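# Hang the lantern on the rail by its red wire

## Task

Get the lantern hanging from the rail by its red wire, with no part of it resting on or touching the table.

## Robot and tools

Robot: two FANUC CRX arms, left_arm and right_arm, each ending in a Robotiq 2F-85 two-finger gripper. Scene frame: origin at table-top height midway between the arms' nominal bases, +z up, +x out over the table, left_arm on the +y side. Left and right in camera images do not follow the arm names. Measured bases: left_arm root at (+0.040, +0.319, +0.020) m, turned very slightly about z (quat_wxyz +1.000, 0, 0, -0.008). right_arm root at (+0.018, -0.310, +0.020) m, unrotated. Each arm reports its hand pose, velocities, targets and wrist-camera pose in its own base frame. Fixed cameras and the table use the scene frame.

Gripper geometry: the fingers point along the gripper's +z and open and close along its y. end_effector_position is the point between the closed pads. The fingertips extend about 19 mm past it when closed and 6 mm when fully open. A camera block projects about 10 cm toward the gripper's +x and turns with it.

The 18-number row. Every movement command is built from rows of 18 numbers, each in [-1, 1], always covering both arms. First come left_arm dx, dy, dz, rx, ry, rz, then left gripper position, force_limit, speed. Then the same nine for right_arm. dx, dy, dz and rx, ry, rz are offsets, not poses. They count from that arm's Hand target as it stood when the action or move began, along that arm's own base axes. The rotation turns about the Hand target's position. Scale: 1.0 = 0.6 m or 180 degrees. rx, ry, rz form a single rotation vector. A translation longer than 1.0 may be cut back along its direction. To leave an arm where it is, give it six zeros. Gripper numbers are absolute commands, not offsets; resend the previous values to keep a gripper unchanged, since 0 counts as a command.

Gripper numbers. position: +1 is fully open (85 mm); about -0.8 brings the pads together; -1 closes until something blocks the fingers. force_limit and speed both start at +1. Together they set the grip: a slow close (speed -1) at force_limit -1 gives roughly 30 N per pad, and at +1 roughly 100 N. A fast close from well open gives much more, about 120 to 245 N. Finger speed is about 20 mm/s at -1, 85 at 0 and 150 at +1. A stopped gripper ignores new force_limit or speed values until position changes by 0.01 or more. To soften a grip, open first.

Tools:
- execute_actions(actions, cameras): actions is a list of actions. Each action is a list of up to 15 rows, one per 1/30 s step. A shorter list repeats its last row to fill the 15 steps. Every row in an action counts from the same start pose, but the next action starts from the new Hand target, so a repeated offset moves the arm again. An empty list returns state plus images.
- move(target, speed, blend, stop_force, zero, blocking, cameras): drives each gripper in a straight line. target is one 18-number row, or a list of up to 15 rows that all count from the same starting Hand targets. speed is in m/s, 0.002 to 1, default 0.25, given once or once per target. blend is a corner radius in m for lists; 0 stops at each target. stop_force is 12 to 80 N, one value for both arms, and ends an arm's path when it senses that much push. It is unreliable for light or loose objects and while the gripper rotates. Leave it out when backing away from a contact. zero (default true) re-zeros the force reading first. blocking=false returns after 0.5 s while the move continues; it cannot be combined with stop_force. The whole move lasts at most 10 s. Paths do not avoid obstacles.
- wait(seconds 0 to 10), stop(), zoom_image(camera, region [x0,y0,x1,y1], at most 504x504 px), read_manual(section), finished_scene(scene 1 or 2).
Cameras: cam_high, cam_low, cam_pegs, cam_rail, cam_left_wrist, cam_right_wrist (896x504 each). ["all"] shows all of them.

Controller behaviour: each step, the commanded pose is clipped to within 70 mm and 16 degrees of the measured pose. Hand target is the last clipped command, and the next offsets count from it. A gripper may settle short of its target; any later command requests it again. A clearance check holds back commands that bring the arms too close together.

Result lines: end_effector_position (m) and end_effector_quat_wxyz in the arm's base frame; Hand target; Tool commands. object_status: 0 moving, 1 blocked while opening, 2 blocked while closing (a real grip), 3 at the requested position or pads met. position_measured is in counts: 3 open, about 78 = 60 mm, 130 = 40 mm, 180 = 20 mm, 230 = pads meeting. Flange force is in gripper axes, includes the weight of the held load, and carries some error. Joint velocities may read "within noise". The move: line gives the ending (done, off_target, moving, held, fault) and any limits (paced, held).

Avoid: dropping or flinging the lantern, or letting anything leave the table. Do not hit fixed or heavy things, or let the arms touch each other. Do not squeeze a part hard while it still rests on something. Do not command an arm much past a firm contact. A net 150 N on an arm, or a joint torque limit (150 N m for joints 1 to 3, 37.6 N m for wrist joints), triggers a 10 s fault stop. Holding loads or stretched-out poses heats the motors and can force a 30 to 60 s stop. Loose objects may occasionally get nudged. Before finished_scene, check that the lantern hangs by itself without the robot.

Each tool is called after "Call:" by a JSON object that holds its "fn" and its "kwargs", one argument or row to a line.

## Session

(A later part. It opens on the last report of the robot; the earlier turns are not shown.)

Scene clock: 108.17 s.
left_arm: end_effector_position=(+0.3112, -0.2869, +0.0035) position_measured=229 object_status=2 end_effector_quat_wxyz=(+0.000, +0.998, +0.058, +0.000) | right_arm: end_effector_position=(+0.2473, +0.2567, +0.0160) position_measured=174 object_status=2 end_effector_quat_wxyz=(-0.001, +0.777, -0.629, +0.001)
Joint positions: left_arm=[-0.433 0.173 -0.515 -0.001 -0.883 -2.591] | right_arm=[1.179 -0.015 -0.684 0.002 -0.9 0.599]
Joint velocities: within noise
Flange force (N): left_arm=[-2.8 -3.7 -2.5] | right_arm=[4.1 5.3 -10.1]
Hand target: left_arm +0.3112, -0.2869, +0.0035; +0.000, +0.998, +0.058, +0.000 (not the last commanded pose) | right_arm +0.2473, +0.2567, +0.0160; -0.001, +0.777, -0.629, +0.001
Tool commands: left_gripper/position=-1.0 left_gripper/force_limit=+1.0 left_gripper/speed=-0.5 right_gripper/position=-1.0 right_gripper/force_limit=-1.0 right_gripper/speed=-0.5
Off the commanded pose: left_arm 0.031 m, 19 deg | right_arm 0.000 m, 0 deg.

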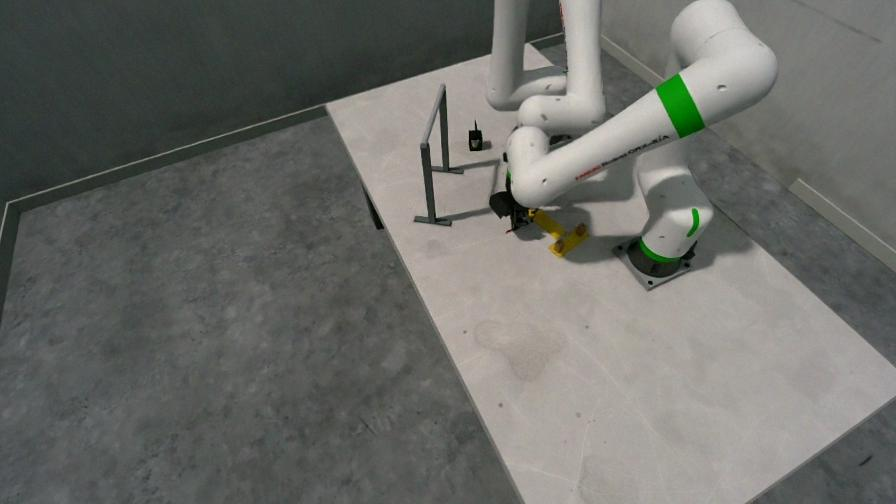

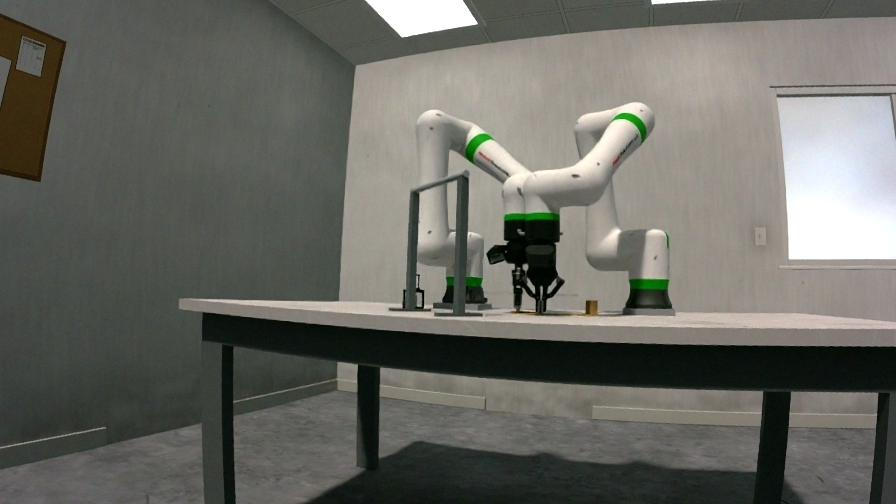

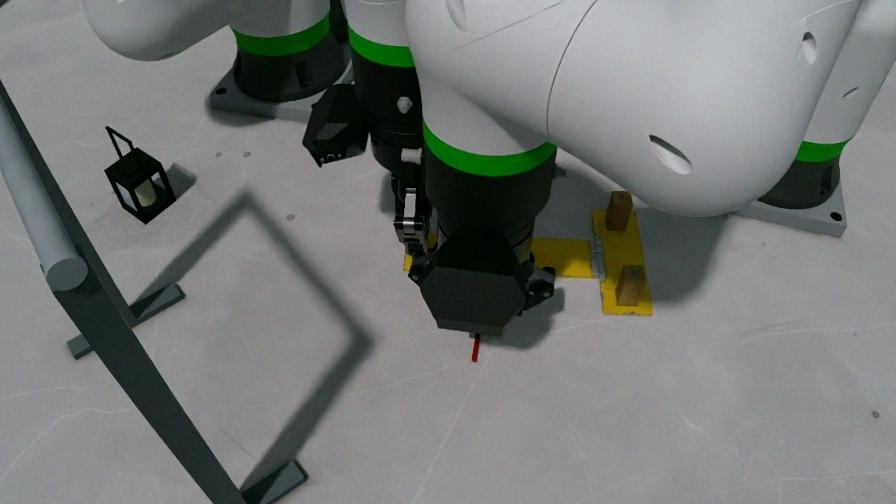

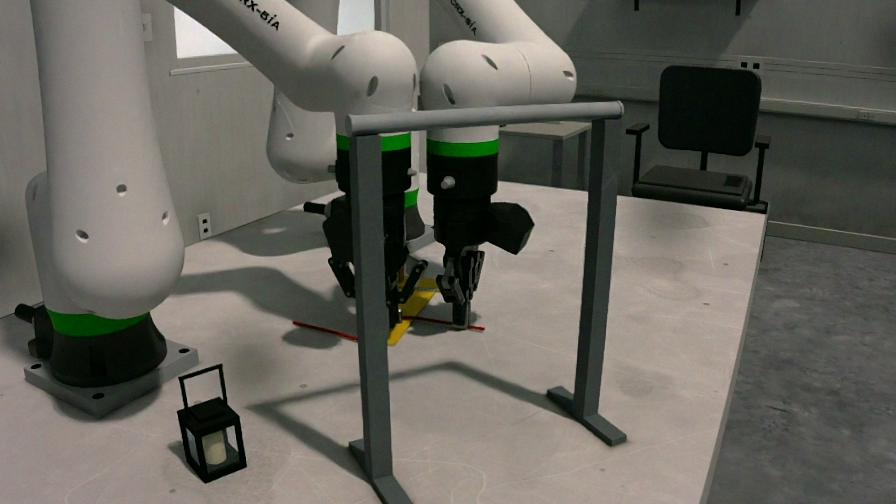

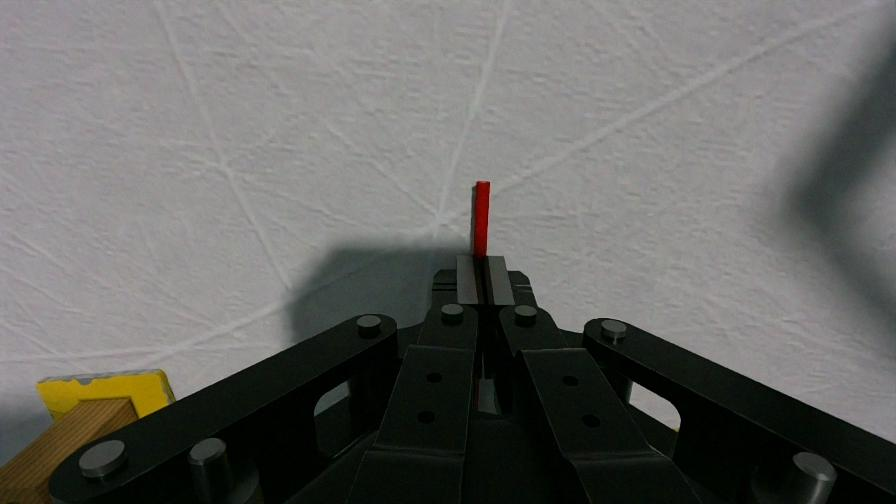

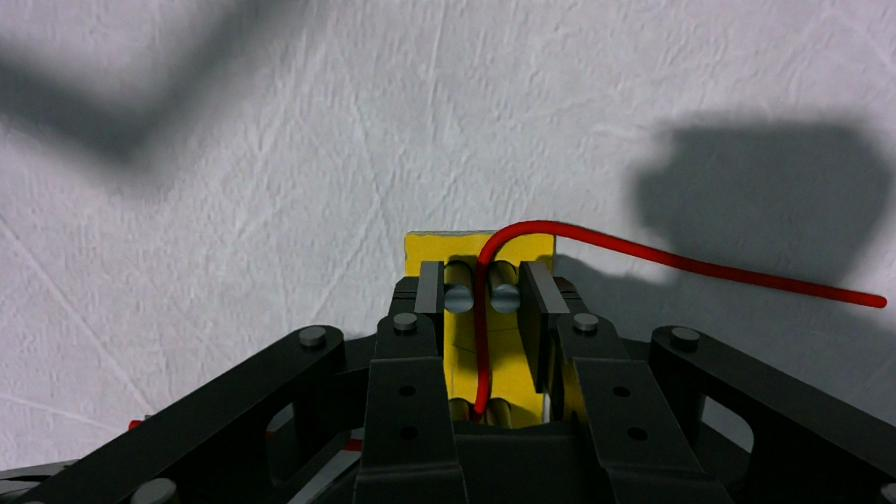

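Call:
{"fn": "move", "kwargs": {
  "target": [
    [0,0,0,0,0,0,-0.5,1,-0.8,0,0,0,0,0,0,-1,-1,-0.5],
    [0,0,0.25,0,0,0,-0.5,1,-0.8,0,0,0,0,0,0,-1,-1,-0.5],
    [0,0.4,0.3,0,0,0,-0.5,1,-0.8,0,0,0,0,0,0,-1,-1,-0.5]
  ],
  "speed": 0.15,
  "cameras": ["cam_right_wrist","cam_pegs"]
}}

Call:
{"fn": "move", "kwargs": {
  "target": [
    [0,0,0,0,0,0,-0.5,1,-0.8,0,0,0,0,0,0,0.3,-1,-0.6],
    [0,0,0,0,0,0,-0.5,1,-0.8,0,0,0.25,0,0,0,0.3,-1,-0.6]
  ],
  "speed": 0.15,
  "cameras": ["cam_right_wrist","cam_pegs"]
}}

Scene clock: 113.33 s.
left_arm: end_effector_position=(+0.3112, -0.0469, +0.1835) position_measured=192 object_status=3 end_effector_quat_wxyz=(+0.000, +0.998, +0.058, +0.000) | right_arm: end_effector_position=(+0.2473, +0.2567, +0.0160) position_measured=174 object_status=2 end_effector_quat_wxyz=(-0.001, +0.777, -0.629, +0.001)
Joint positions: left_arm=[0.276 -0.341 -0.517 0 -1.393 -3.301] | right_arm=[1.179 -0.015 -0.684 0.002 -0.9 0.599]
Flange force (N): left_arm=[0.0 6.2 0.7] | right_arm=[1.0 2.6 -9.3]
Hand target: left_arm +0.3112, -0.0469, +0.1835; +0.000, +0.998, +0.058, +0.000 | right_arm +0.2473, +0.2567, +0.0160; -0.001, +0.777, -0.629, +0.001
Off the commanded pose: left_arm 0.000 m, 0 deg | right_arm 0.000 m, 0 deg.
move: done
Images, in order (width x height): cam_pegs 896x504, cam_right_wrist 896x504.

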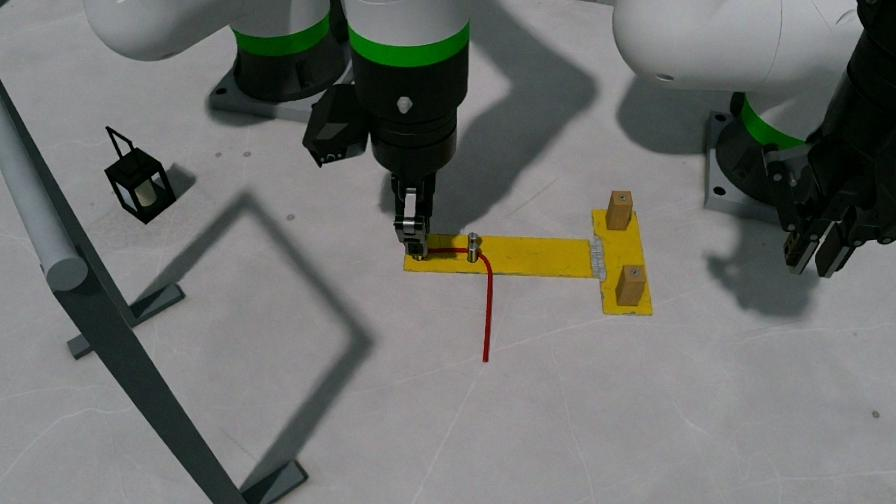

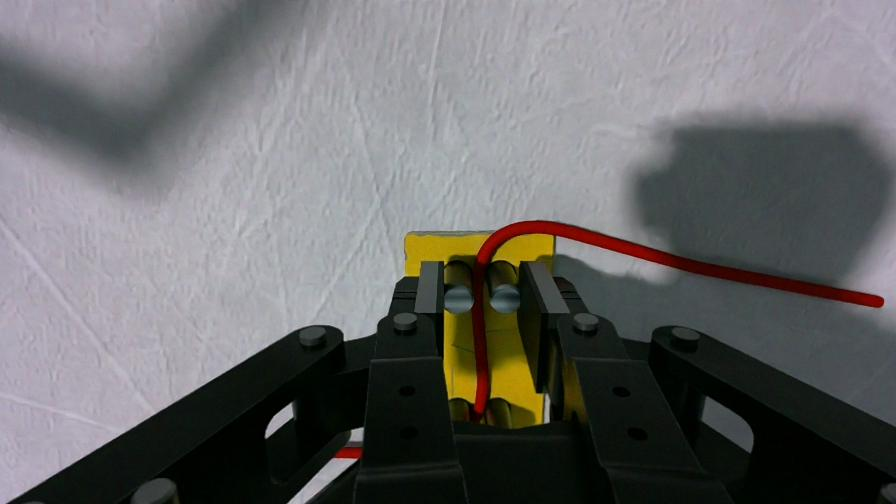

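Scene clock: 115.63 s.
left_arm: end_effector_position=(+0.3112, -0.0469, +0.1835) position_measured=192 object_status=3 end_effector_quat_wxyz=(+0.000, +0.998, +0.058, +0.000) | right_arm: end_effector_position=(+0.2473, +0.2567, +0.1660) position_measured=91 object_status=3 end_effector_quat_wxyz=(-0.001, +0.777, -0.629, +0.001)
Joint positions: left_arm=[0.276 -0.341 -0.517 0 -1.393 -3.301] | right_arm=[1.179 -0.209 -0.462 0.002 -1.316 0.601]
Flange force (N): left_arm=[-0.2 4.5 0.4] | right_arm=[0.1 4.2 3.9]
Hand target: left_arm +0.3112, -0.0469, +0.1835; +0.000, +0.998, +0.058, +0.000 | right_arm +0.2473, +0.2567, +0.1660; -0.001, +0.777, -0.629, +0.001
Off the commanded pose: left_arm 0.000 m, 0 deg | right_arm 0.000 m, 0 deg.
move: done
Images, in order (width x height): cam_pegs 896x504, cam_right_wrist 896x504.

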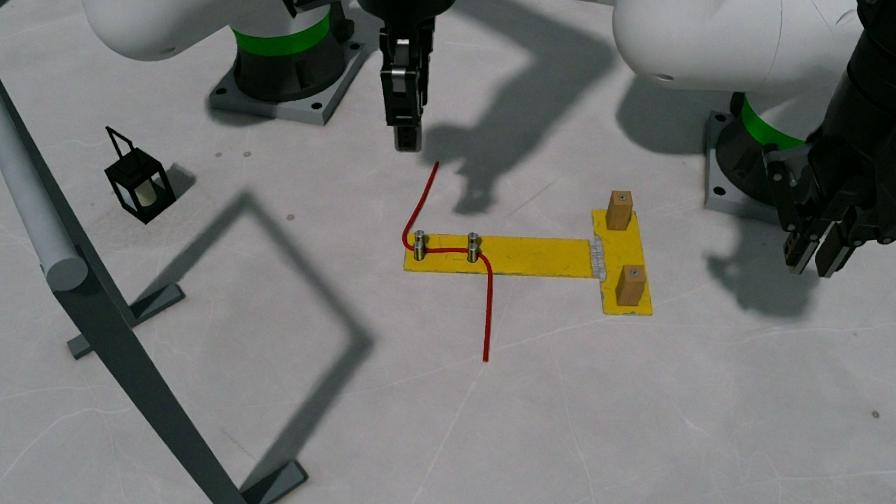

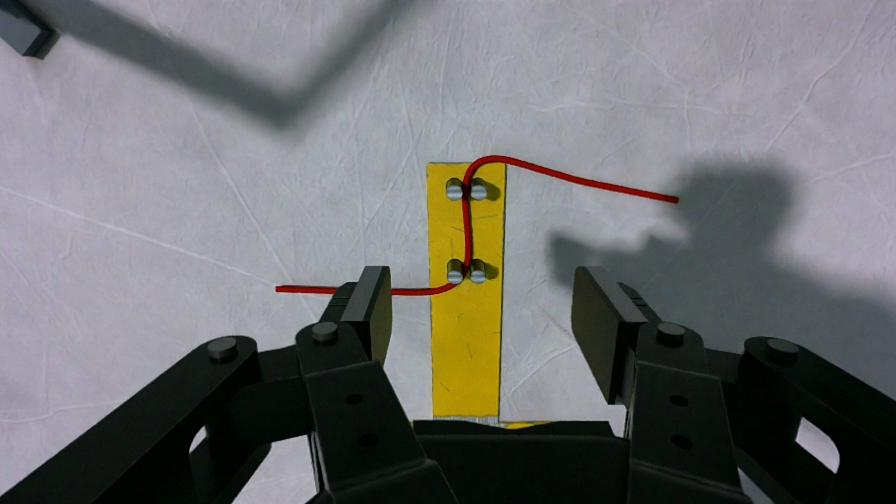

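Call:
{"fn": "move", "kwargs": {
  "target": [
    [0,0,0,0,0,0,-0.5,1,-0.8,-0.0097,0.044,-0.12,0,0,0,-0.375,-1,-0.5],
    [0,0,0,0,0,0,-0.5,1,-0.8,-0.0097,0.044,-0.2,0,0,0,-0.375,-1,-0.5]
  ],
  "cameras": ["cam_right_wrist"]
}}

Scene clock: 119.43 s.
left_arm: end_effector_position=(+0.3112, -0.0469, +0.1835) position_measured=192 object_status=3 end_effector_quat_wxyz=(+0.000, +0.998, +0.058, +0.000) | right_arm: end_effector_position=(+0.2414, +0.2831, +0.0459) position_measured=176 object_status=3 end_effector_quat_wxyz=(-0.001, +0.777, -0.629, +0.001)
Joint positions: left_arm=[0.276 -0.341 -0.517 0 -1.393 -3.301] | right_arm=[1.223 -0.027 -0.61 0.002 -0.987 0.555]
Flange force (N): left_arm=[-0.4 4.4 0.9] | right_arm=[-0.5 2.8 2.9]
Hand target: left_arm +0.3112, -0.0469, +0.1835; +0.000, +0.998, +0.058, +0.000 | right_arm +0.2415, +0.2831, +0.0460; -0.001, +0.777, -0.629, +0.001
Off the commanded pose: left_arm 0.000 m, 0 deg | right_arm 0.000 m, 0 deg.
move: done
Images, in order (width x height): cam_right_wrist 896x504.

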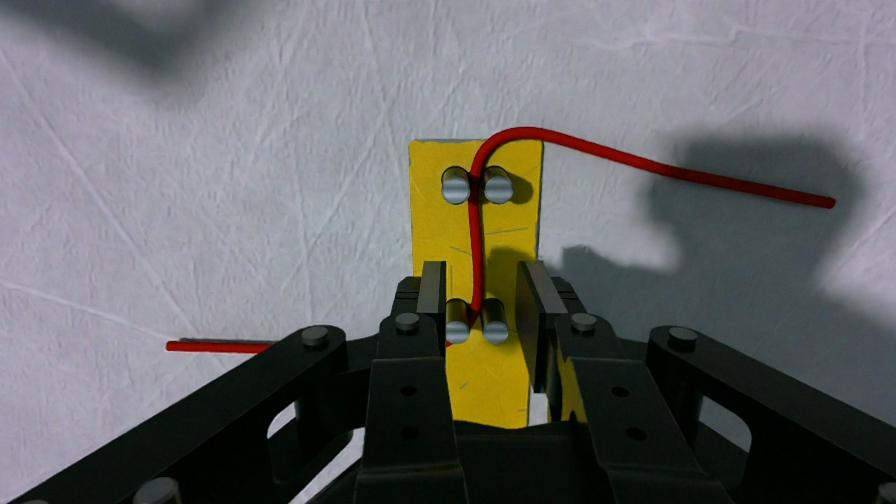

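Call:
{"fn": "move", "kwargs": {
  "target": [0,0,0,0,0,0,-0.5,1,-0.8,0,0,-0.0725,0,0,0,-0.375,-1,-0.5],
  "speed": 0.02,
  "stop_force": 12
}}

Scene clock: 123.83 s.
left_arm: end_effector_position=(+0.3112, -0.0469, +0.1835) position_measured=192 object_status=3 end_effector_quat_wxyz=(+0.000, +0.998, +0.058, +0.000) | right_arm: end_effector_position=(+0.2415, +0.2831, +0.0025) position_measured=176 object_status=3 end_effector_quat_wxyz=(-0.001, +0.777, -0.629, +0.001)
Joint positions: left_arm=[0.276 -0.341 -0.517 0 -1.393 -3.301] | right_arm=[1.223 0.052 -0.656 0.003 -0.861 0.555]
Flange force (N): left_arm=[-0.3 4.5 0.6] | right_arm=[-0.4 2.2 2.9]
Hand target: left_arm +0.3112, -0.0469, +0.1835; +0.000, +0.998, +0.058, +0.000 | right_arm +0.2415, +0.2831, +0.0025; -0.001, +0.777, -0.629, +0.001
Off the commanded pose: left_arm 0.000 m, 0 deg | right_arm 0.000 m, 0 deg.
move: done

Call:
{"fn": "move", "kwargs": {
  "target": [
    [0,0,0,0,0,0,-0.5,1,-0.8,0,0,0,0,0,0,-1,-1,-0.8],
    [0,0,0,0,0,0,-0.5,1,-0.8,0,0,0.1333,0,0,0,-1,-1,-0.8]
  ],
  "speed": 0.06,
  "cameras": ["cam_right_wrist","cam_pegs"]
}}

Scene clock: 127.03 s.
left_arm: end_effector_position=(+0.3112, -0.0469, +0.1835) position_measured=192 object_status=3 end_effector_quat_wxyz=(+0.000, +0.998, +0.058, +0.000) | right_arm: end_effector_position=(+0.2415, +0.2831, +0.0825) position_measured=222 object_status=2 end_effector_quat_wxyz=(-0.001, +0.777, -0.629, +0.001)
Joint positions: left_arm=[0.276 -0.341 -0.517 0 -1.393 -3.301] | right_arm=[1.223 -0.081 -0.562 0.002 -1.089 0.556]
Flange force (N): left_arm=[-0.5 4.3 0.3] | right_arm=[-0.2 2.4 3.2]
Hand target: left_arm +0.3112, -0.0469, +0.1835; +0.000, +0.998, +0.058, +0.000 | right_arm +0.2415, +0.2831, +0.0825; -0.001, +0.777, -0.629, +0.001
Off the commanded pose: left_arm 0.000 m, 0 deg | right_arm 0.000 m, 0 deg.
move: done
Images, in order (width x height): cam_pegs 896x504, cam_right_wrist 896x504.

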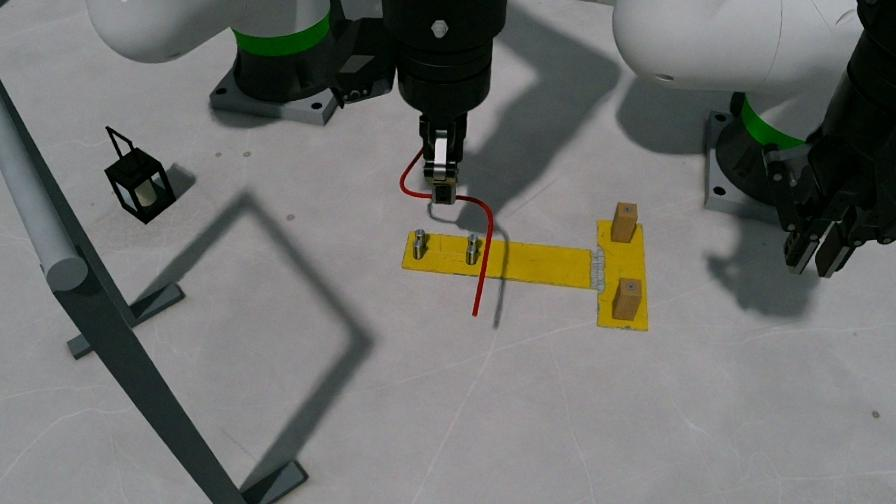

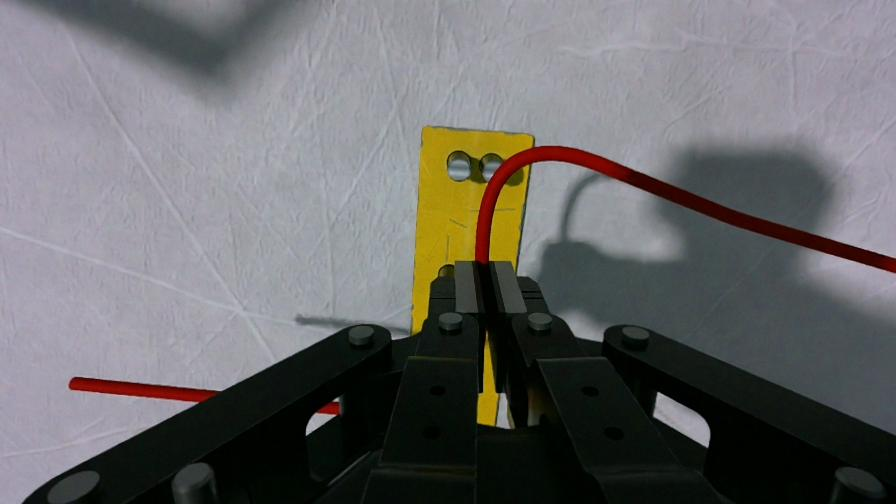

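Call:
{"fn": "move", "kwargs": {
  "target": [
    [0,0,0,0,0,0,-0.5,1,-0.8,0.1475,-0.2718,0,0,0,0,-1,-1,-0.8],
    [0,0,0,0,0,0,-0.5,1,-0.8,0.1475,-0.2718,-0.11,0,0,0,-1,-1,-0.8],
    [0,0,0,0,0,0,-0.5,1,-0.8,0.1475,-0.2718,-0.1362,0,0,0,-1,-1,-0.8]
  ],
  "speed": [0.2,0.15,0.03]
}}

Call:
{"fn": "move", "kwargs": {
  "target": [
    [0,0,0,0,0,0,-0.5,1,-0.8,0,0,0,0,0,0,-0.4,-1,-0.8],
    [0,0,0,0,0,0,-0.5,1,-0.8,0,0,0.25,0,0,0,0.49,-1,-0.3]
  ],
  "speed": 0.2,
  "cameras": ["cam_right_wrist","cam_pegs"]
}}

Scene clock: 131.70 s.
left_arm: end_effector_position=(+0.3112, -0.0469, +0.1835) position_measured=192 object_status=3 end_effector_quat_wxyz=(+0.000, +0.998, +0.058, +0.000) | right_arm: end_effector_position=(+0.3300, +0.1201, +0.0008) position_measured=222 object_status=2 end_effector_quat_wxyz=(-0.001, +0.777, -0.629, +0.001)
Joint positions: left_arm=[0.276 -0.341 -0.517 0 -1.393 -3.301] | right_arm=[0.73 0.002 -0.714 0.002 -0.854 1.05]
Flange force (N): left_arm=[-0.3 4.1 0.5] | right_arm=[-1.5 2.2 3.2]
Hand target: left_arm +0.3112, -0.0469, +0.1835; +0.000, +0.998, +0.058, +0.000 | right_arm +0.3300, +0.1201, +0.0007; -0.001, +0.777, -0.629, +0.001
Off the commanded pose: left_arm 0.000 m, 0 deg | right_arm 0.000 m, 0 deg.
move: done

Scene clock: 134.53 s.
left_arm: end_effector_position=(+0.3112, -0.0469, +0.1835) position_measured=192 object_status=3 end_effector_quat_wxyz=(+0.000, +0.998, +0.058, +0.000) | right_arm: end_effector_position=(+0.3300, +0.1201, +0.1507) position_measured=67 object_status=0 end_effector_quat_wxyz=(-0.001, +0.777, -0.629, +0.001)
Joint positions: left_arm=[0.276 -0.341 -0.517 0 -1.393 -3.301] | right_arm=[0.73 -0.213 -0.503 0.001 -1.28 1.05]
Flange force (N): left_arm=[-0.7 4.3 0.7] | right_arm=[-1.4 3.3 3.3]
Hand target: left_arm +0.3112, -0.0469, +0.1835; +0.000, +0.998, +0.058, +0.000 | right_arm +0.3300, +0.1201, +0.1507; -0.001, +0.777, -0.629, +0.001
Off the commanded pose: left_arm 0.000 m, 0 deg | right_arm 0.000 m, 0 deg.
move: done
Images, in order (width x height): cam_pegs 896x504, cam_right_wrist 896x504.

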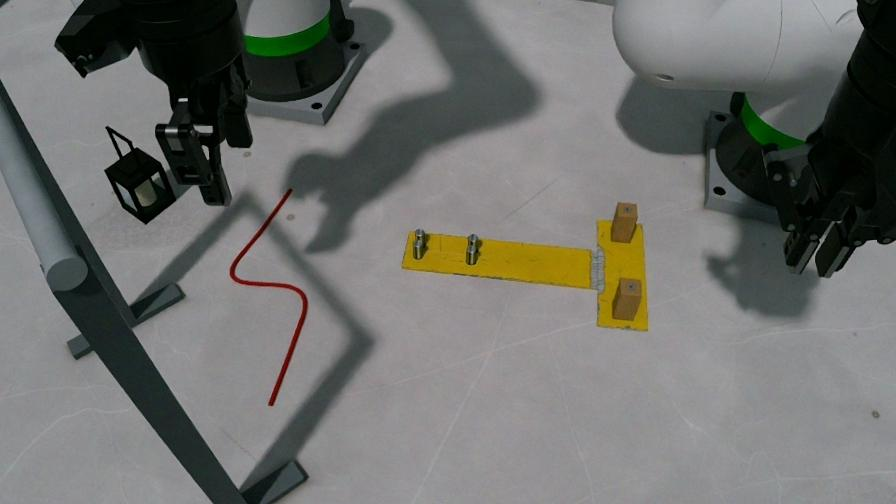

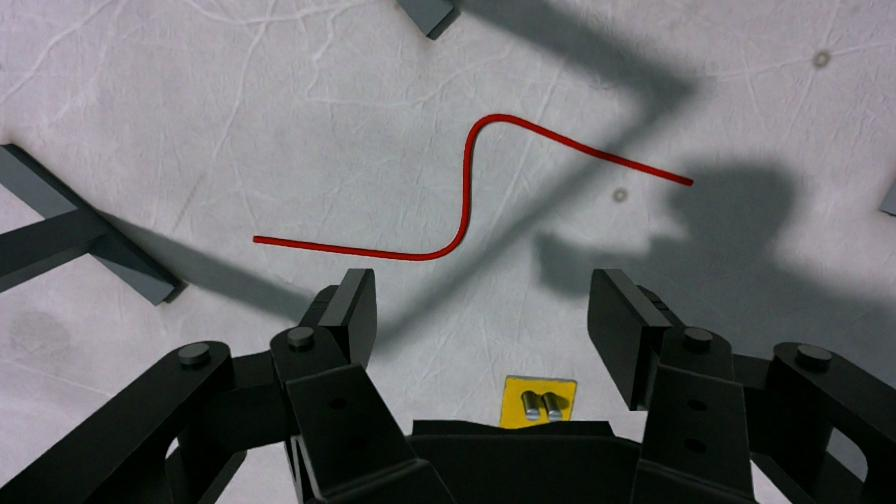

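Call:
{"fn": "move", "kwargs": {
  "target": [0,0,0,0,0,0,-0.5,1,-0.8,-0.0115,-0.0498,-0.168,0,0,0.198,0.49,-1,-0.3],
  "speed": 0.2,
  "cameras": ["cam_right_wrist","cam_pegs"]
}}

Scene clock: 139.07 s.
left_arm: end_effector_position=(+0.3112, -0.0469, +0.1835) position_measured=192 object_status=3 end_effector_quat_wxyz=(+0.000, +0.998, +0.058, +0.000) | right_arm: end_effector_position=(+0.3230, +0.0901, +0.0499) position_measured=67 object_status=3 end_effector_quat_wxyz=(-0.001, +0.932, -0.361, +0.001)
Joint positions: left_arm=[0.276 -0.341 -0.517 0 -1.393 -3.301] | right_arm=[0.67 -0.136 -0.697 0 -1.007 1.732]
Flange force (N): left_arm=[-0.5 4.2 0.5] | right_arm=[-3.6 1.7 3.0]
Hand target: left_arm +0.3112, -0.0469, +0.1835; +0.000, +0.998, +0.058, +0.000 | right_arm +0.3231, +0.0902, +0.0499; -0.001, +0.932, -0.361, +0.001
Off the commanded pose: left_arm 0.000 m, 0 deg | right_arm 0.000 m, 0 deg.
move: done
Images, in order (width x height): cam_pegs 896x504, cam_right_wrist 896x504.

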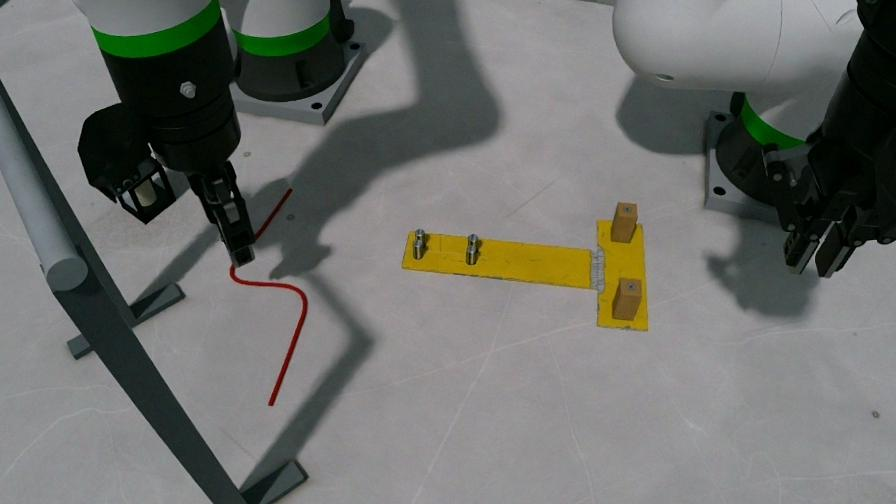

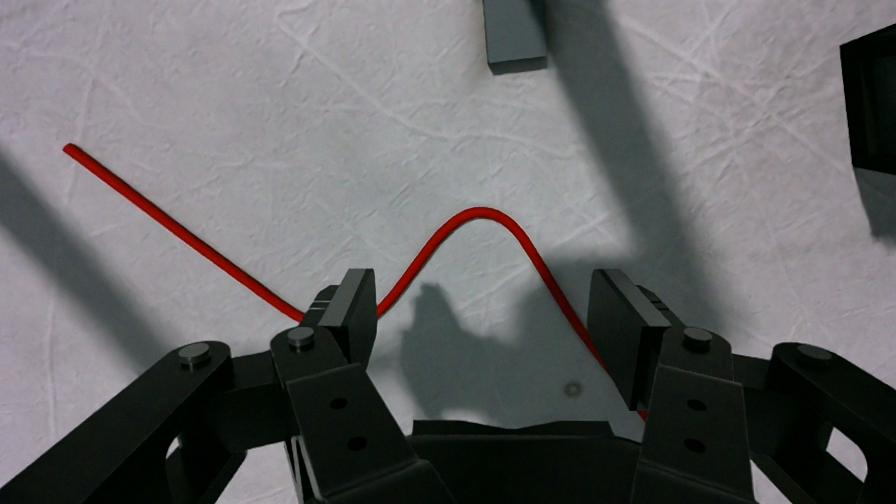

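Call:
{"fn": "move", "kwargs": {
  "target": [0,0,0,0,0,0,-0.5,1,-0.8,0,0,-0.0908,0,0,0,0.49,-1,-0.3],
  "speed": 0.06,
  "stop_force": 14,
  "cameras": ["cam_right_wrist"]
}}

Scene clock: 142.00 s.
left_arm: end_effector_position=(+0.3112, -0.0469, +0.1835) position_measured=192 object_status=3 end_effector_quat_wxyz=(+0.000, +0.998, +0.058, +0.000) | right_arm: end_effector_position=(+0.3230, +0.0902, -0.0045) position_measured=67 object_status=3 end_effector_quat_wxyz=(-0.001, +0.932, -0.361, +0.001)
Joint positions: left_arm=[0.276 -0.341 -0.517 0 -1.393 -3.301] | right_arm=[0.67 -0.029 -0.759 0 -0.838 1.732]
Flange force (N): left_arm=[-0.5 4.4 0.6] | right_arm=[-2.9 0.9 2.5]
Hand target: left_arm +0.3112, -0.0469, +0.1835; +0.000, +0.998, +0.058, +0.000 | right_arm +0.3231, +0.0902, -0.0045; -0.001, +0.932, -0.361, +0.001
Off the commanded pose: left_arm 0.000 m, 0 deg | right_arm 0.000 m, 0 deg.
move: done
Images, in order (width x height): cam_right_wrist 896x504.

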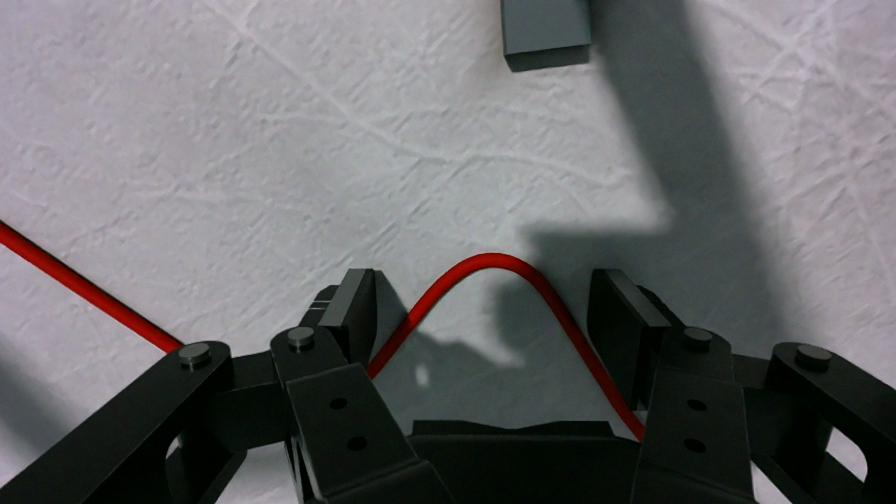

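Call:
{"fn": "move", "kwargs": {
  "target": [
    [0,0,0,0,0,0,-0.5,1,-0.8,0,0,0.0042,0,0,0,0.05,0,-0.5],
    [0,0,0,0,0,0,-0.5,1,-0.8,-0.0012,0.0011,0.0055,0,0,0,-0.05,0,-0.5],
    [0,0,0,0,0,0,-0.5,1,-0.8,-0.0025,0.0022,0.0065,0,0,0,-0.2,0,-0.5]
  ],
  "speed": 0.03,
  "cameras": ["cam_right_wrist"]
}}

Scene clock: 146.80 s.
left_arm: end_effector_position=(+0.3112, -0.0469, +0.1835) position_measured=192 object_status=3 end_effector_quat_wxyz=(+0.000, +0.998, +0.058, +0.000) | right_arm: end_effector_position=(+0.3215, +0.0915, -0.0006) position_measured=154 object_status=0 end_effector_quat_wxyz=(-0.001, +0.932, -0.361, +0.001)
Joint positions: left_arm=[0.276 -0.341 -0.517 0 -1.393 -3.301] | right_arm=[0.677 -0.04 -0.758 0 -0.851 1.726]
Flange force (N): left_arm=[-0.5 4.2 0.6] | right_arm=[-4.8 3.0 -11.1]
Hand target: left_arm +0.3112, -0.0469, +0.1835; +0.000, +0.998, +0.058, +0.000 | right_arm +0.3216, +0.0915, -0.0006; -0.001, +0.932, -0.361, +0.001
Off the commanded pose: left_arm 0.000 m, 0 deg | right_arm 0.000 m, 0 deg.
move: done
Images, in order (width x height): cam_right_wrist 896x504.

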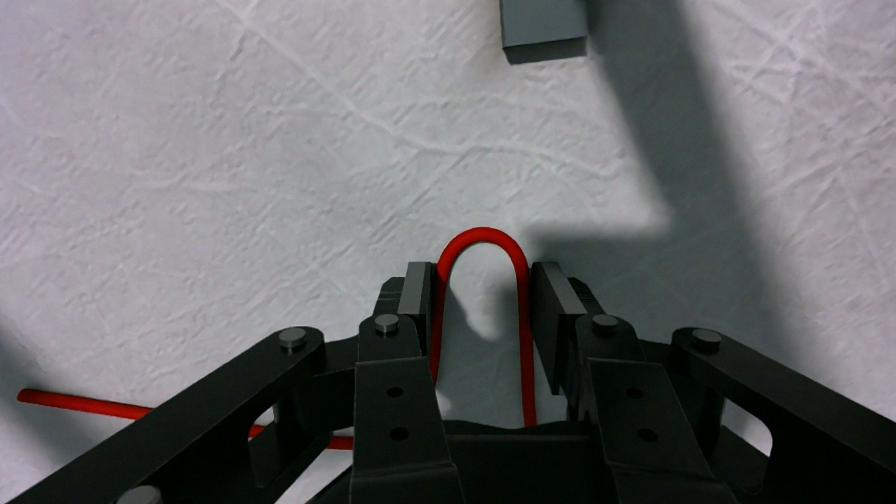

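Call:
{"fn": "move", "kwargs": {
  "target": [
    [0,0,0,0,0,0,-0.5,1,-0.8,-0.001,0.001,0,0,0,0,-0.33,0,-0.5],
    [0,0,0,0,0,0,-0.5,1,-0.8,-0.001,0.001,0.0002,0,0,0,0.3,0,-0.5],
    [0,0,0,0,0,0,-0.5,1,-0.8,-0.001,0.001,0.18,0,0,0,0.49,0,-0.5]
  ],
  "speed": [0.03,0.1,0.2],
  "cameras": ["cam_right_wrist"]
}}

Scene clock: 151.23 s.
left_arm: end_effector_position=(+0.3112, -0.0469, +0.1835) position_measured=192 object_status=3 end_effector_quat_wxyz=(+0.000, +0.998, +0.058, +0.000) | right_arm: end_effector_position=(+0.3210, +0.0921, +0.1074) position_measured=67 object_status=0 end_effector_quat_wxyz=(-0.001, +0.932, -0.361, +0.001)
Joint positions: left_arm=[0.276 -0.341 -0.517 0 -1.393 -3.301] | right_arm=[0.679 -0.222 -0.616 0 -1.174 1.723]
Flange force (N): left_arm=[0.0 4.5 0.6] | right_arm=[-3.7 2.3 2.8]
Hand target: left_arm +0.3112, -0.0469, +0.1835; +0.000, +0.998, +0.058, +0.000 | right_arm +0.3210, +0.0921, +0.1074; -0.001, +0.932, -0.361, +0.001
Off the commanded pose: left_arm 0.000 m, 0 deg | right_arm 0.000 m, 0 deg.
move: done
Images, in order (width x height): cam_right_wrist 896x504.

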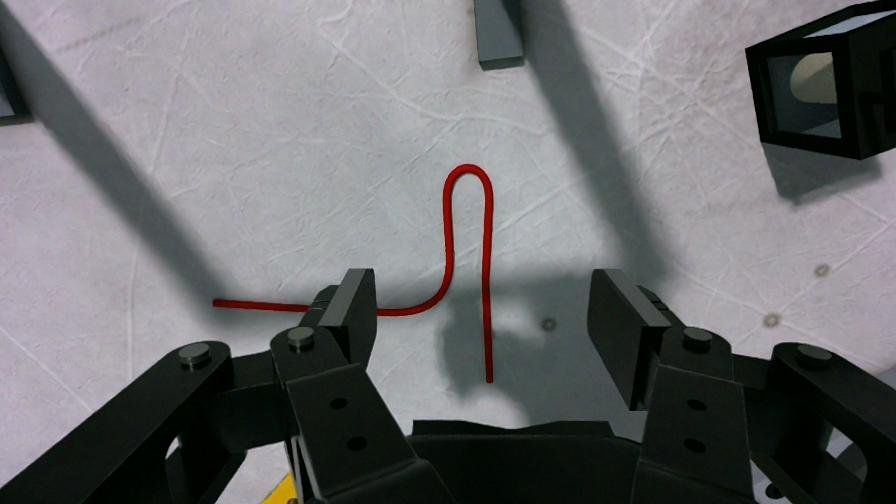

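Call:
{"fn": "move", "kwargs": {
  "target": [0,0,0,0,0,0,-0.5,1,-0.8,-0.0205,0.022,-0.1457,0,0,0,-1,-1,-0.3],
  "speed": 0.15,
  "cameras": ["cam_right_wrist"]
}}

Scene clock: 154.97 s.
left_arm: end_effector_position=(+0.3112, -0.0469, +0.1835) position_measured=192 object_status=3 end_effector_quat_wxyz=(+0.000, +0.998, +0.058, +0.000) | right_arm: end_effector_position=(+0.3087, +0.1053, +0.0199) position_measured=232 object_status=3 end_effector_quat_wxyz=(-0.001, +0.932, -0.361, +0.001)
Joint positions: left_arm=[0.276 -0.341 -0.517 0 -1.393 -3.301] | right_arm=[0.739 -0.107 -0.757 0 -0.918 1.663]
Flange force (N): left_arm=[0.0 4.4 0.7] | right_arm=[-2.9 1.2 2.8]
Hand target: left_arm +0.3112, -0.0469, +0.1835; +0.000, +0.998, +0.058, +0.000 | right_arm +0.3087, +0.1053, +0.0199; -0.001, +0.932, -0.361, +0.001
Off the commanded pose: left_arm 0.000 m, 0 deg | right_arm 0.000 m, 0 deg.
move: done
Images, in order (width x height): cam_right_wrist 896x504.

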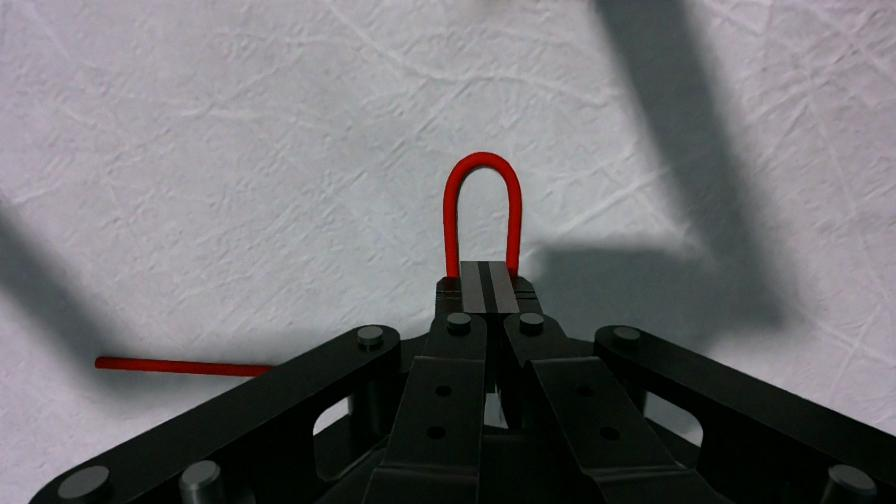

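Call:
{"fn": "move", "kwargs": {
  "target": [0,0,0,0,0,0,-0.5,1,-0.8,0,0,-0.0345,0,0,0,-1,-1,-0.3],
  "speed": 0.02,
  "stop_force": 12,
  "cameras": ["cam_right_wrist"]
}}

Scene clock: 162.00 s.
left_arm: end_effector_position=(+0.3112, -0.0469, +0.1835) position_measured=192 object_status=3 end_effector_quat_wxyz=(+0.000, +0.998, +0.058, +0.000) | right_arm: end_effector_position=(+0.3087, +0.1053, -0.0008) position_measured=232 object_status=3 end_effector_quat_wxyz=(-0.001, +0.932, -0.361, +0.001)
Joint positions: left_arm=[0.276 -0.341 -0.517 0 -1.393 -3.301] | right_arm=[0.739 -0.063 -0.78 0 -0.852 1.663]
Flange force (N): left_arm=[-0.3 4.3 0.6] | right_arm=[-3.3 1.1 2.4]
Hand target: left_arm +0.3112, -0.0469, +0.1835; +0.000, +0.998, +0.058, +0.000 | right_arm +0.3087, +0.1053, -0.0008; -0.001, +0.932, -0.361, +0.001
Off the commanded pose: left_arm 0.000 m, 0 deg | right_arm 0.000 m, 0 deg.
move: done
Images, in order (width x height): cam_right_wrist 896x504.

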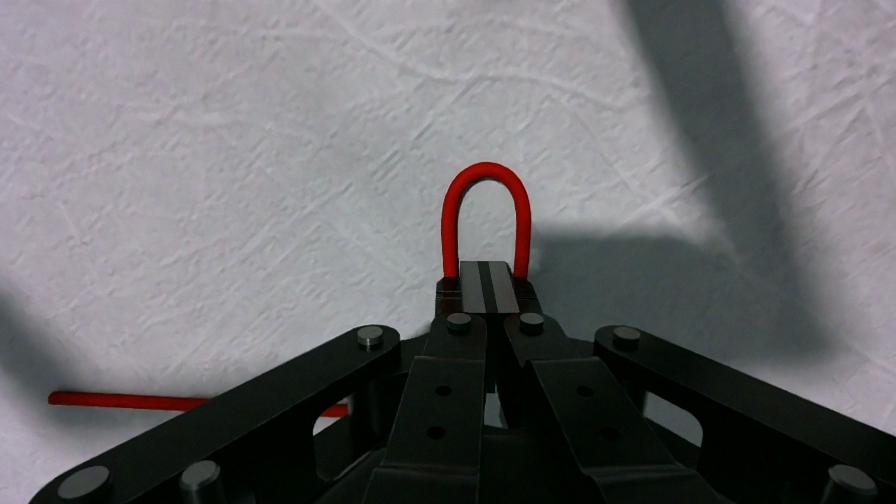

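Call:
{"fn": "move", "kwargs": {
  "target": [
    [0,0,0,0,0,0,-0.5,1,-0.8,0,0,0,0,0,0,-0.4,1,-0.8],
    [0,0,0.0,0,0,0,-0.5,1,-0.8,0,0,-0.0005,0,0,0,-1,-1,-0.6]
  ],
  "speed": 0.03,
  "cameras": ["cam_right_wrist"]
}}

Scene clock: 165.23 s.
left_arm: end_effector_position=(+0.3112, -0.0469, +0.1835) position_measured=192 object_status=3 end_effector_quat_wxyz=(+0.000, +0.998, +0.058, +0.000) | right_arm: end_effector_position=(+0.3086, +0.1052, -0.0011) position_measured=231 object_status=0 end_effector_quat_wxyz=(-0.001, +0.932, -0.361, +0.001)
Joint positions: left_arm=[0.276 -0.341 -0.517 0 -1.393 -3.301] | right_arm=[0.739 -0.062 -0.78 0 -0.851 1.663]
Flange force (N): left_arm=[-0.4 4.3 0.5] | right_arm=[-4.8 1.1 -23.5]
Hand target: left_arm +0.3112, -0.0469, +0.1835; +0.000, +0.998, +0.058, +0.000 | right_arm +0.3087, +0.1053, -0.0011; -0.001, +0.932, -0.361, +0.001
Off the commanded pose: left_arm 0.000 m, 0 deg | right_arm 0.000 m, 0 deg.
move: done
Images, in order (width x height): cam_right_wrist 896x504.

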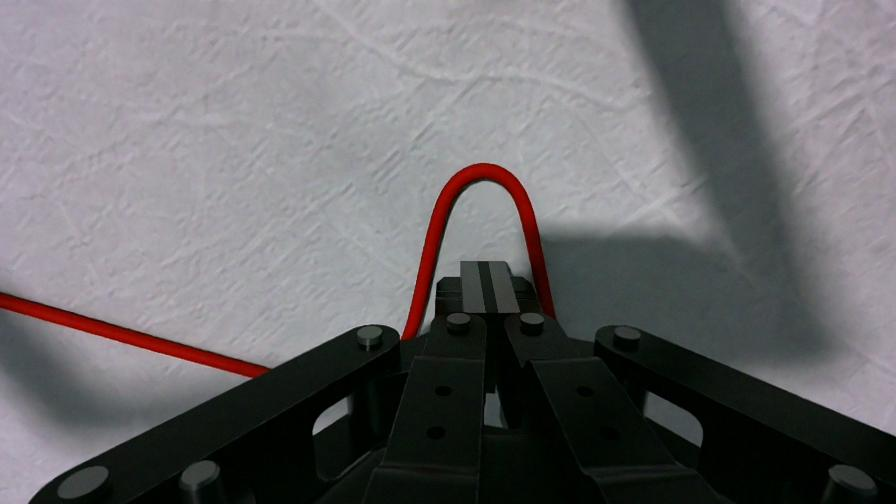

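Call:
{"fn": "move", "kwargs": {
  "target": [
    [0,0,0,0,0,0,-0.5,1,-0.8,0,0,0.09,0,0,0,-1,-1,-0.6],
    [0,0,0,0,0,0,-0.5,1,-0.8,0,0.03,0.25,0,0,0,0.49,0,-0.3]
  ],
  "speed": 0.2,
  "cameras": ["cam_right_wrist"]
}}

Scene clock: 168.70 s.
left_arm: end_effector_position=(+0.3112, -0.0469, +0.1835) position_measured=192 object_status=3 end_effector_quat_wxyz=(+0.000, +0.998, +0.058, +0.000) | right_arm: end_effector_position=(+0.3087, +0.1233, +0.1489) position_measured=67 object_status=0 end_effector_quat_wxyz=(-0.001, +0.932, -0.361, +0.001)
Joint positions: left_arm=[0.276 -0.341 -0.517 0 -1.393 -3.301] | right_arm=[0.782 -0.266 -0.547 0 -1.288 1.62]
Flange force (N): left_arm=[-0.8 4.2 0.4] | right_arm=[-3.7 3.1 3.5]
Hand target: left_arm +0.3112, -0.0469, +0.1835; +0.000, +0.998, +0.058, +0.000 | right_arm +0.3087, +0.1233, +0.1489; -0.001, +0.932, -0.361, +0.001
Off the commanded pose: left_arm 0.000 m, 0 deg | right_arm 0.000 m, 0 deg.
move: done
Images, in order (width x height): cam_right_wrist 896x504.

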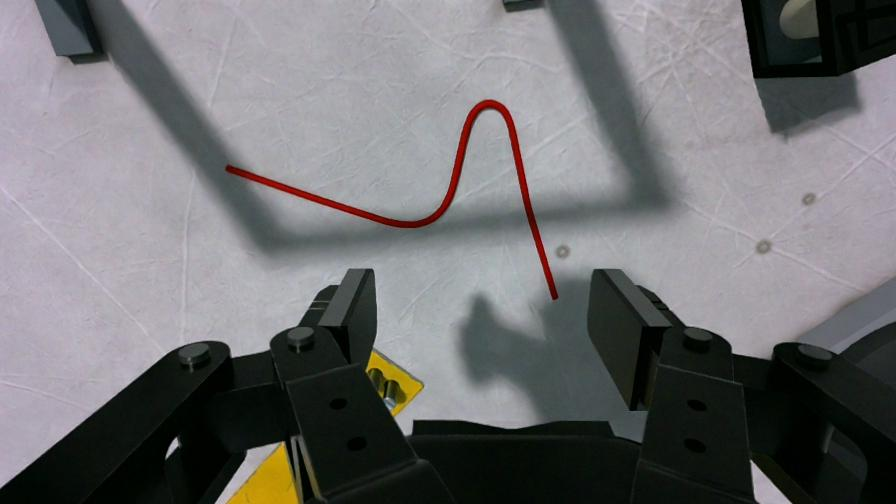

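Call:
{"fn": "move", "kwargs": {
  "target": [0,0,0,0,0,0,-0.5,1,-0.8,0.0138,0.0497,-0.165,0,0,0.151,0.8,0,-0.3],
  "speed": 0.2,
  "cameras": ["cam_right_wrist","cam_pegs"]
}}

Scene clock: 172.37 s.
left_arm: end_effector_position=(+0.3112, -0.0469, +0.1835) position_measured=192 object_status=3 end_effector_quat_wxyz=(+0.000, +0.998, +0.058, +0.000) | right_arm: end_effector_position=(+0.3169, +0.1531, +0.0499) position_measured=28 object_status=3 end_effector_quat_wxyz=(-0.001, +0.991, -0.132, +0.000)
Joint positions: left_arm=[0.276 -0.341 -0.517 0 -1.393 -3.301] | right_arm=[0.828 -0.088 -0.655 -0.001 -1.002 2.049]
Flange force (N): left_arm=[-0.5 4.4 0.8] | right_arm=[-2.3 0.3 3.2]
Hand target: left_arm +0.3112, -0.0469, +0.1835; +0.000, +0.998, +0.058, +0.000 | right_arm +0.3169, +0.1531, +0.0499; -0.001, +0.991, -0.132, +0.000
Off the commanded pose: left_arm 0.000 m, 0 deg | right_arm 0.000 m, 0 deg.
move: done
Images, in order (width x height): cam_pegs 896x504, cam_right_wrist 896x504.

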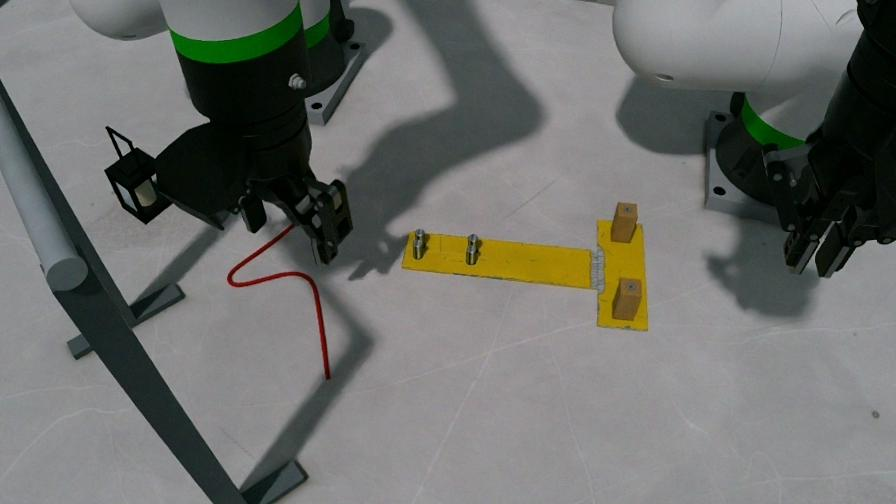

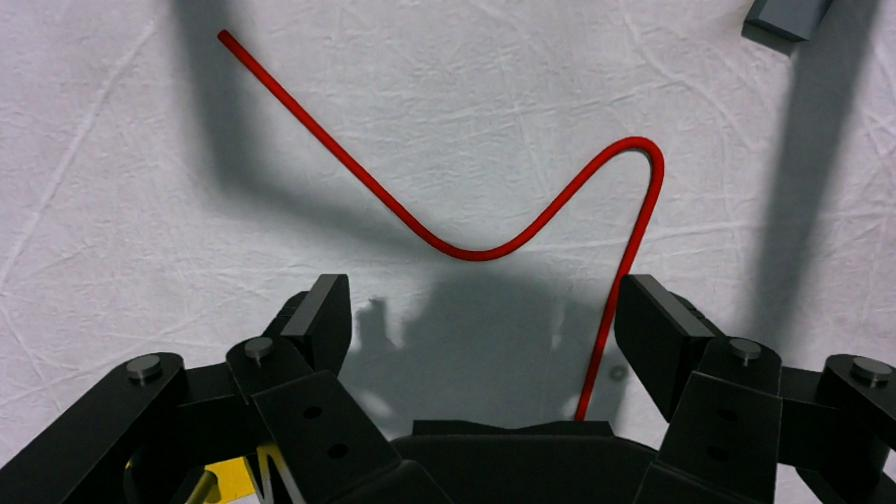

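Call:
{"fn": "move", "kwargs": {
  "target": [0,0,0,0,0,0,-0.5,1,-0.8,0,0,-0.0935,0,0,0,0.8,0,-0.3],
  "speed": 0.06,
  "stop_force": 14
}}

Call:
{"fn": "move", "kwargs": {
  "target": [
    [0,0,0,0,0,0,-0.5,1,-0.8,0,0,0.0017,0,0,0,0.49,0,-0.5],
    [0,0,0,0,0,0,-0.5,1,-0.8,0,0,0.0062,0,0,0,0.05,0,-0.5]
  ],
  "speed": 0.03,
  "cameras": ["cam_right_wrist"]
}}

Scene clock: 175.80 s.
left_arm: end_effector_position=(+0.3112, -0.0469, +0.1835) position_measured=192 object_status=3 end_effector_quat_wxyz=(+0.000, +0.998, +0.058, +0.000) | right_arm: end_effector_position=(+0.3169, +0.1531, -0.0062) position_measured=28 object_status=3 end_effector_quat_wxyz=(-0.001, +0.991, -0.132, +0.000)
Joint positions: left_arm=[0.276 -0.341 -0.517 0 -1.393 -3.301] | right_arm=[0.828 0.019 -0.717 -0.001 -0.833 2.049]
Flange force (N): left_arm=[-0.6 4.5 0.6] | right_arm=[-2.9 -0.4 2.9]
Hand target: left_arm +0.3112, -0.0469, +0.1835; +0.000, +0.998, +0.058, +0.000 | right_arm +0.3169, +0.1531, -0.0062; -0.001, +0.991, -0.132, +0.000
Off the commanded pose: left_arm 0.000 m, 0 deg | right_arm 0.000 m, 0 deg.
move: done

Scene clock: 178.20 s.
left_arm: end_effector_position=(+0.3112, -0.0469, +0.1835) position_measured=192 object_status=3 end_effector_quat_wxyz=(+0.000, +0.998, +0.058, +0.000) | right_arm: end_effector_position=(+0.3170, +0.1531, -0.0024) position_measured=114 object_status=0 end_effector_quat_wxyz=(-0.001, +0.991, -0.132, +0.000)
Joint positions: left_arm=[0.276 -0.341 -0.517 0 -1.393 -3.301] | right_arm=[0.828 0.011 -0.713 -0.001 -0.844 2.049]
Flange force (N): left_arm=[-0.6 4.5 0.6] | right_arm=[-1.1 21.3 -98.2]
Hand target: left_arm +0.3112, -0.0469, +0.1835; +0.000, +0.998, +0.058, +0.000 | right_arm +0.3169, +0.1531, -0.0024; -0.001, +0.991, -0.132, +0.000
Off the commanded pose: left_arm 0.000 m, 0 deg | right_arm 0.000 m, 0 deg.
move: done
Images, in order (width x height): cam_right_wrist 896x504.

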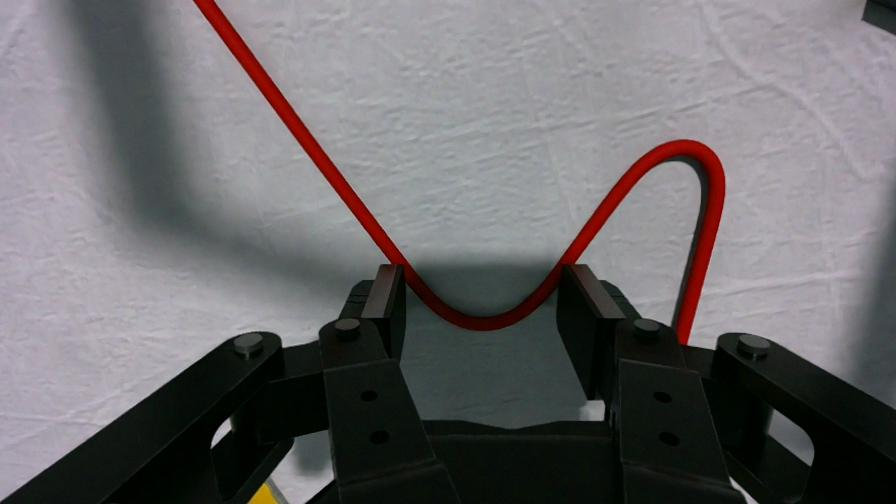

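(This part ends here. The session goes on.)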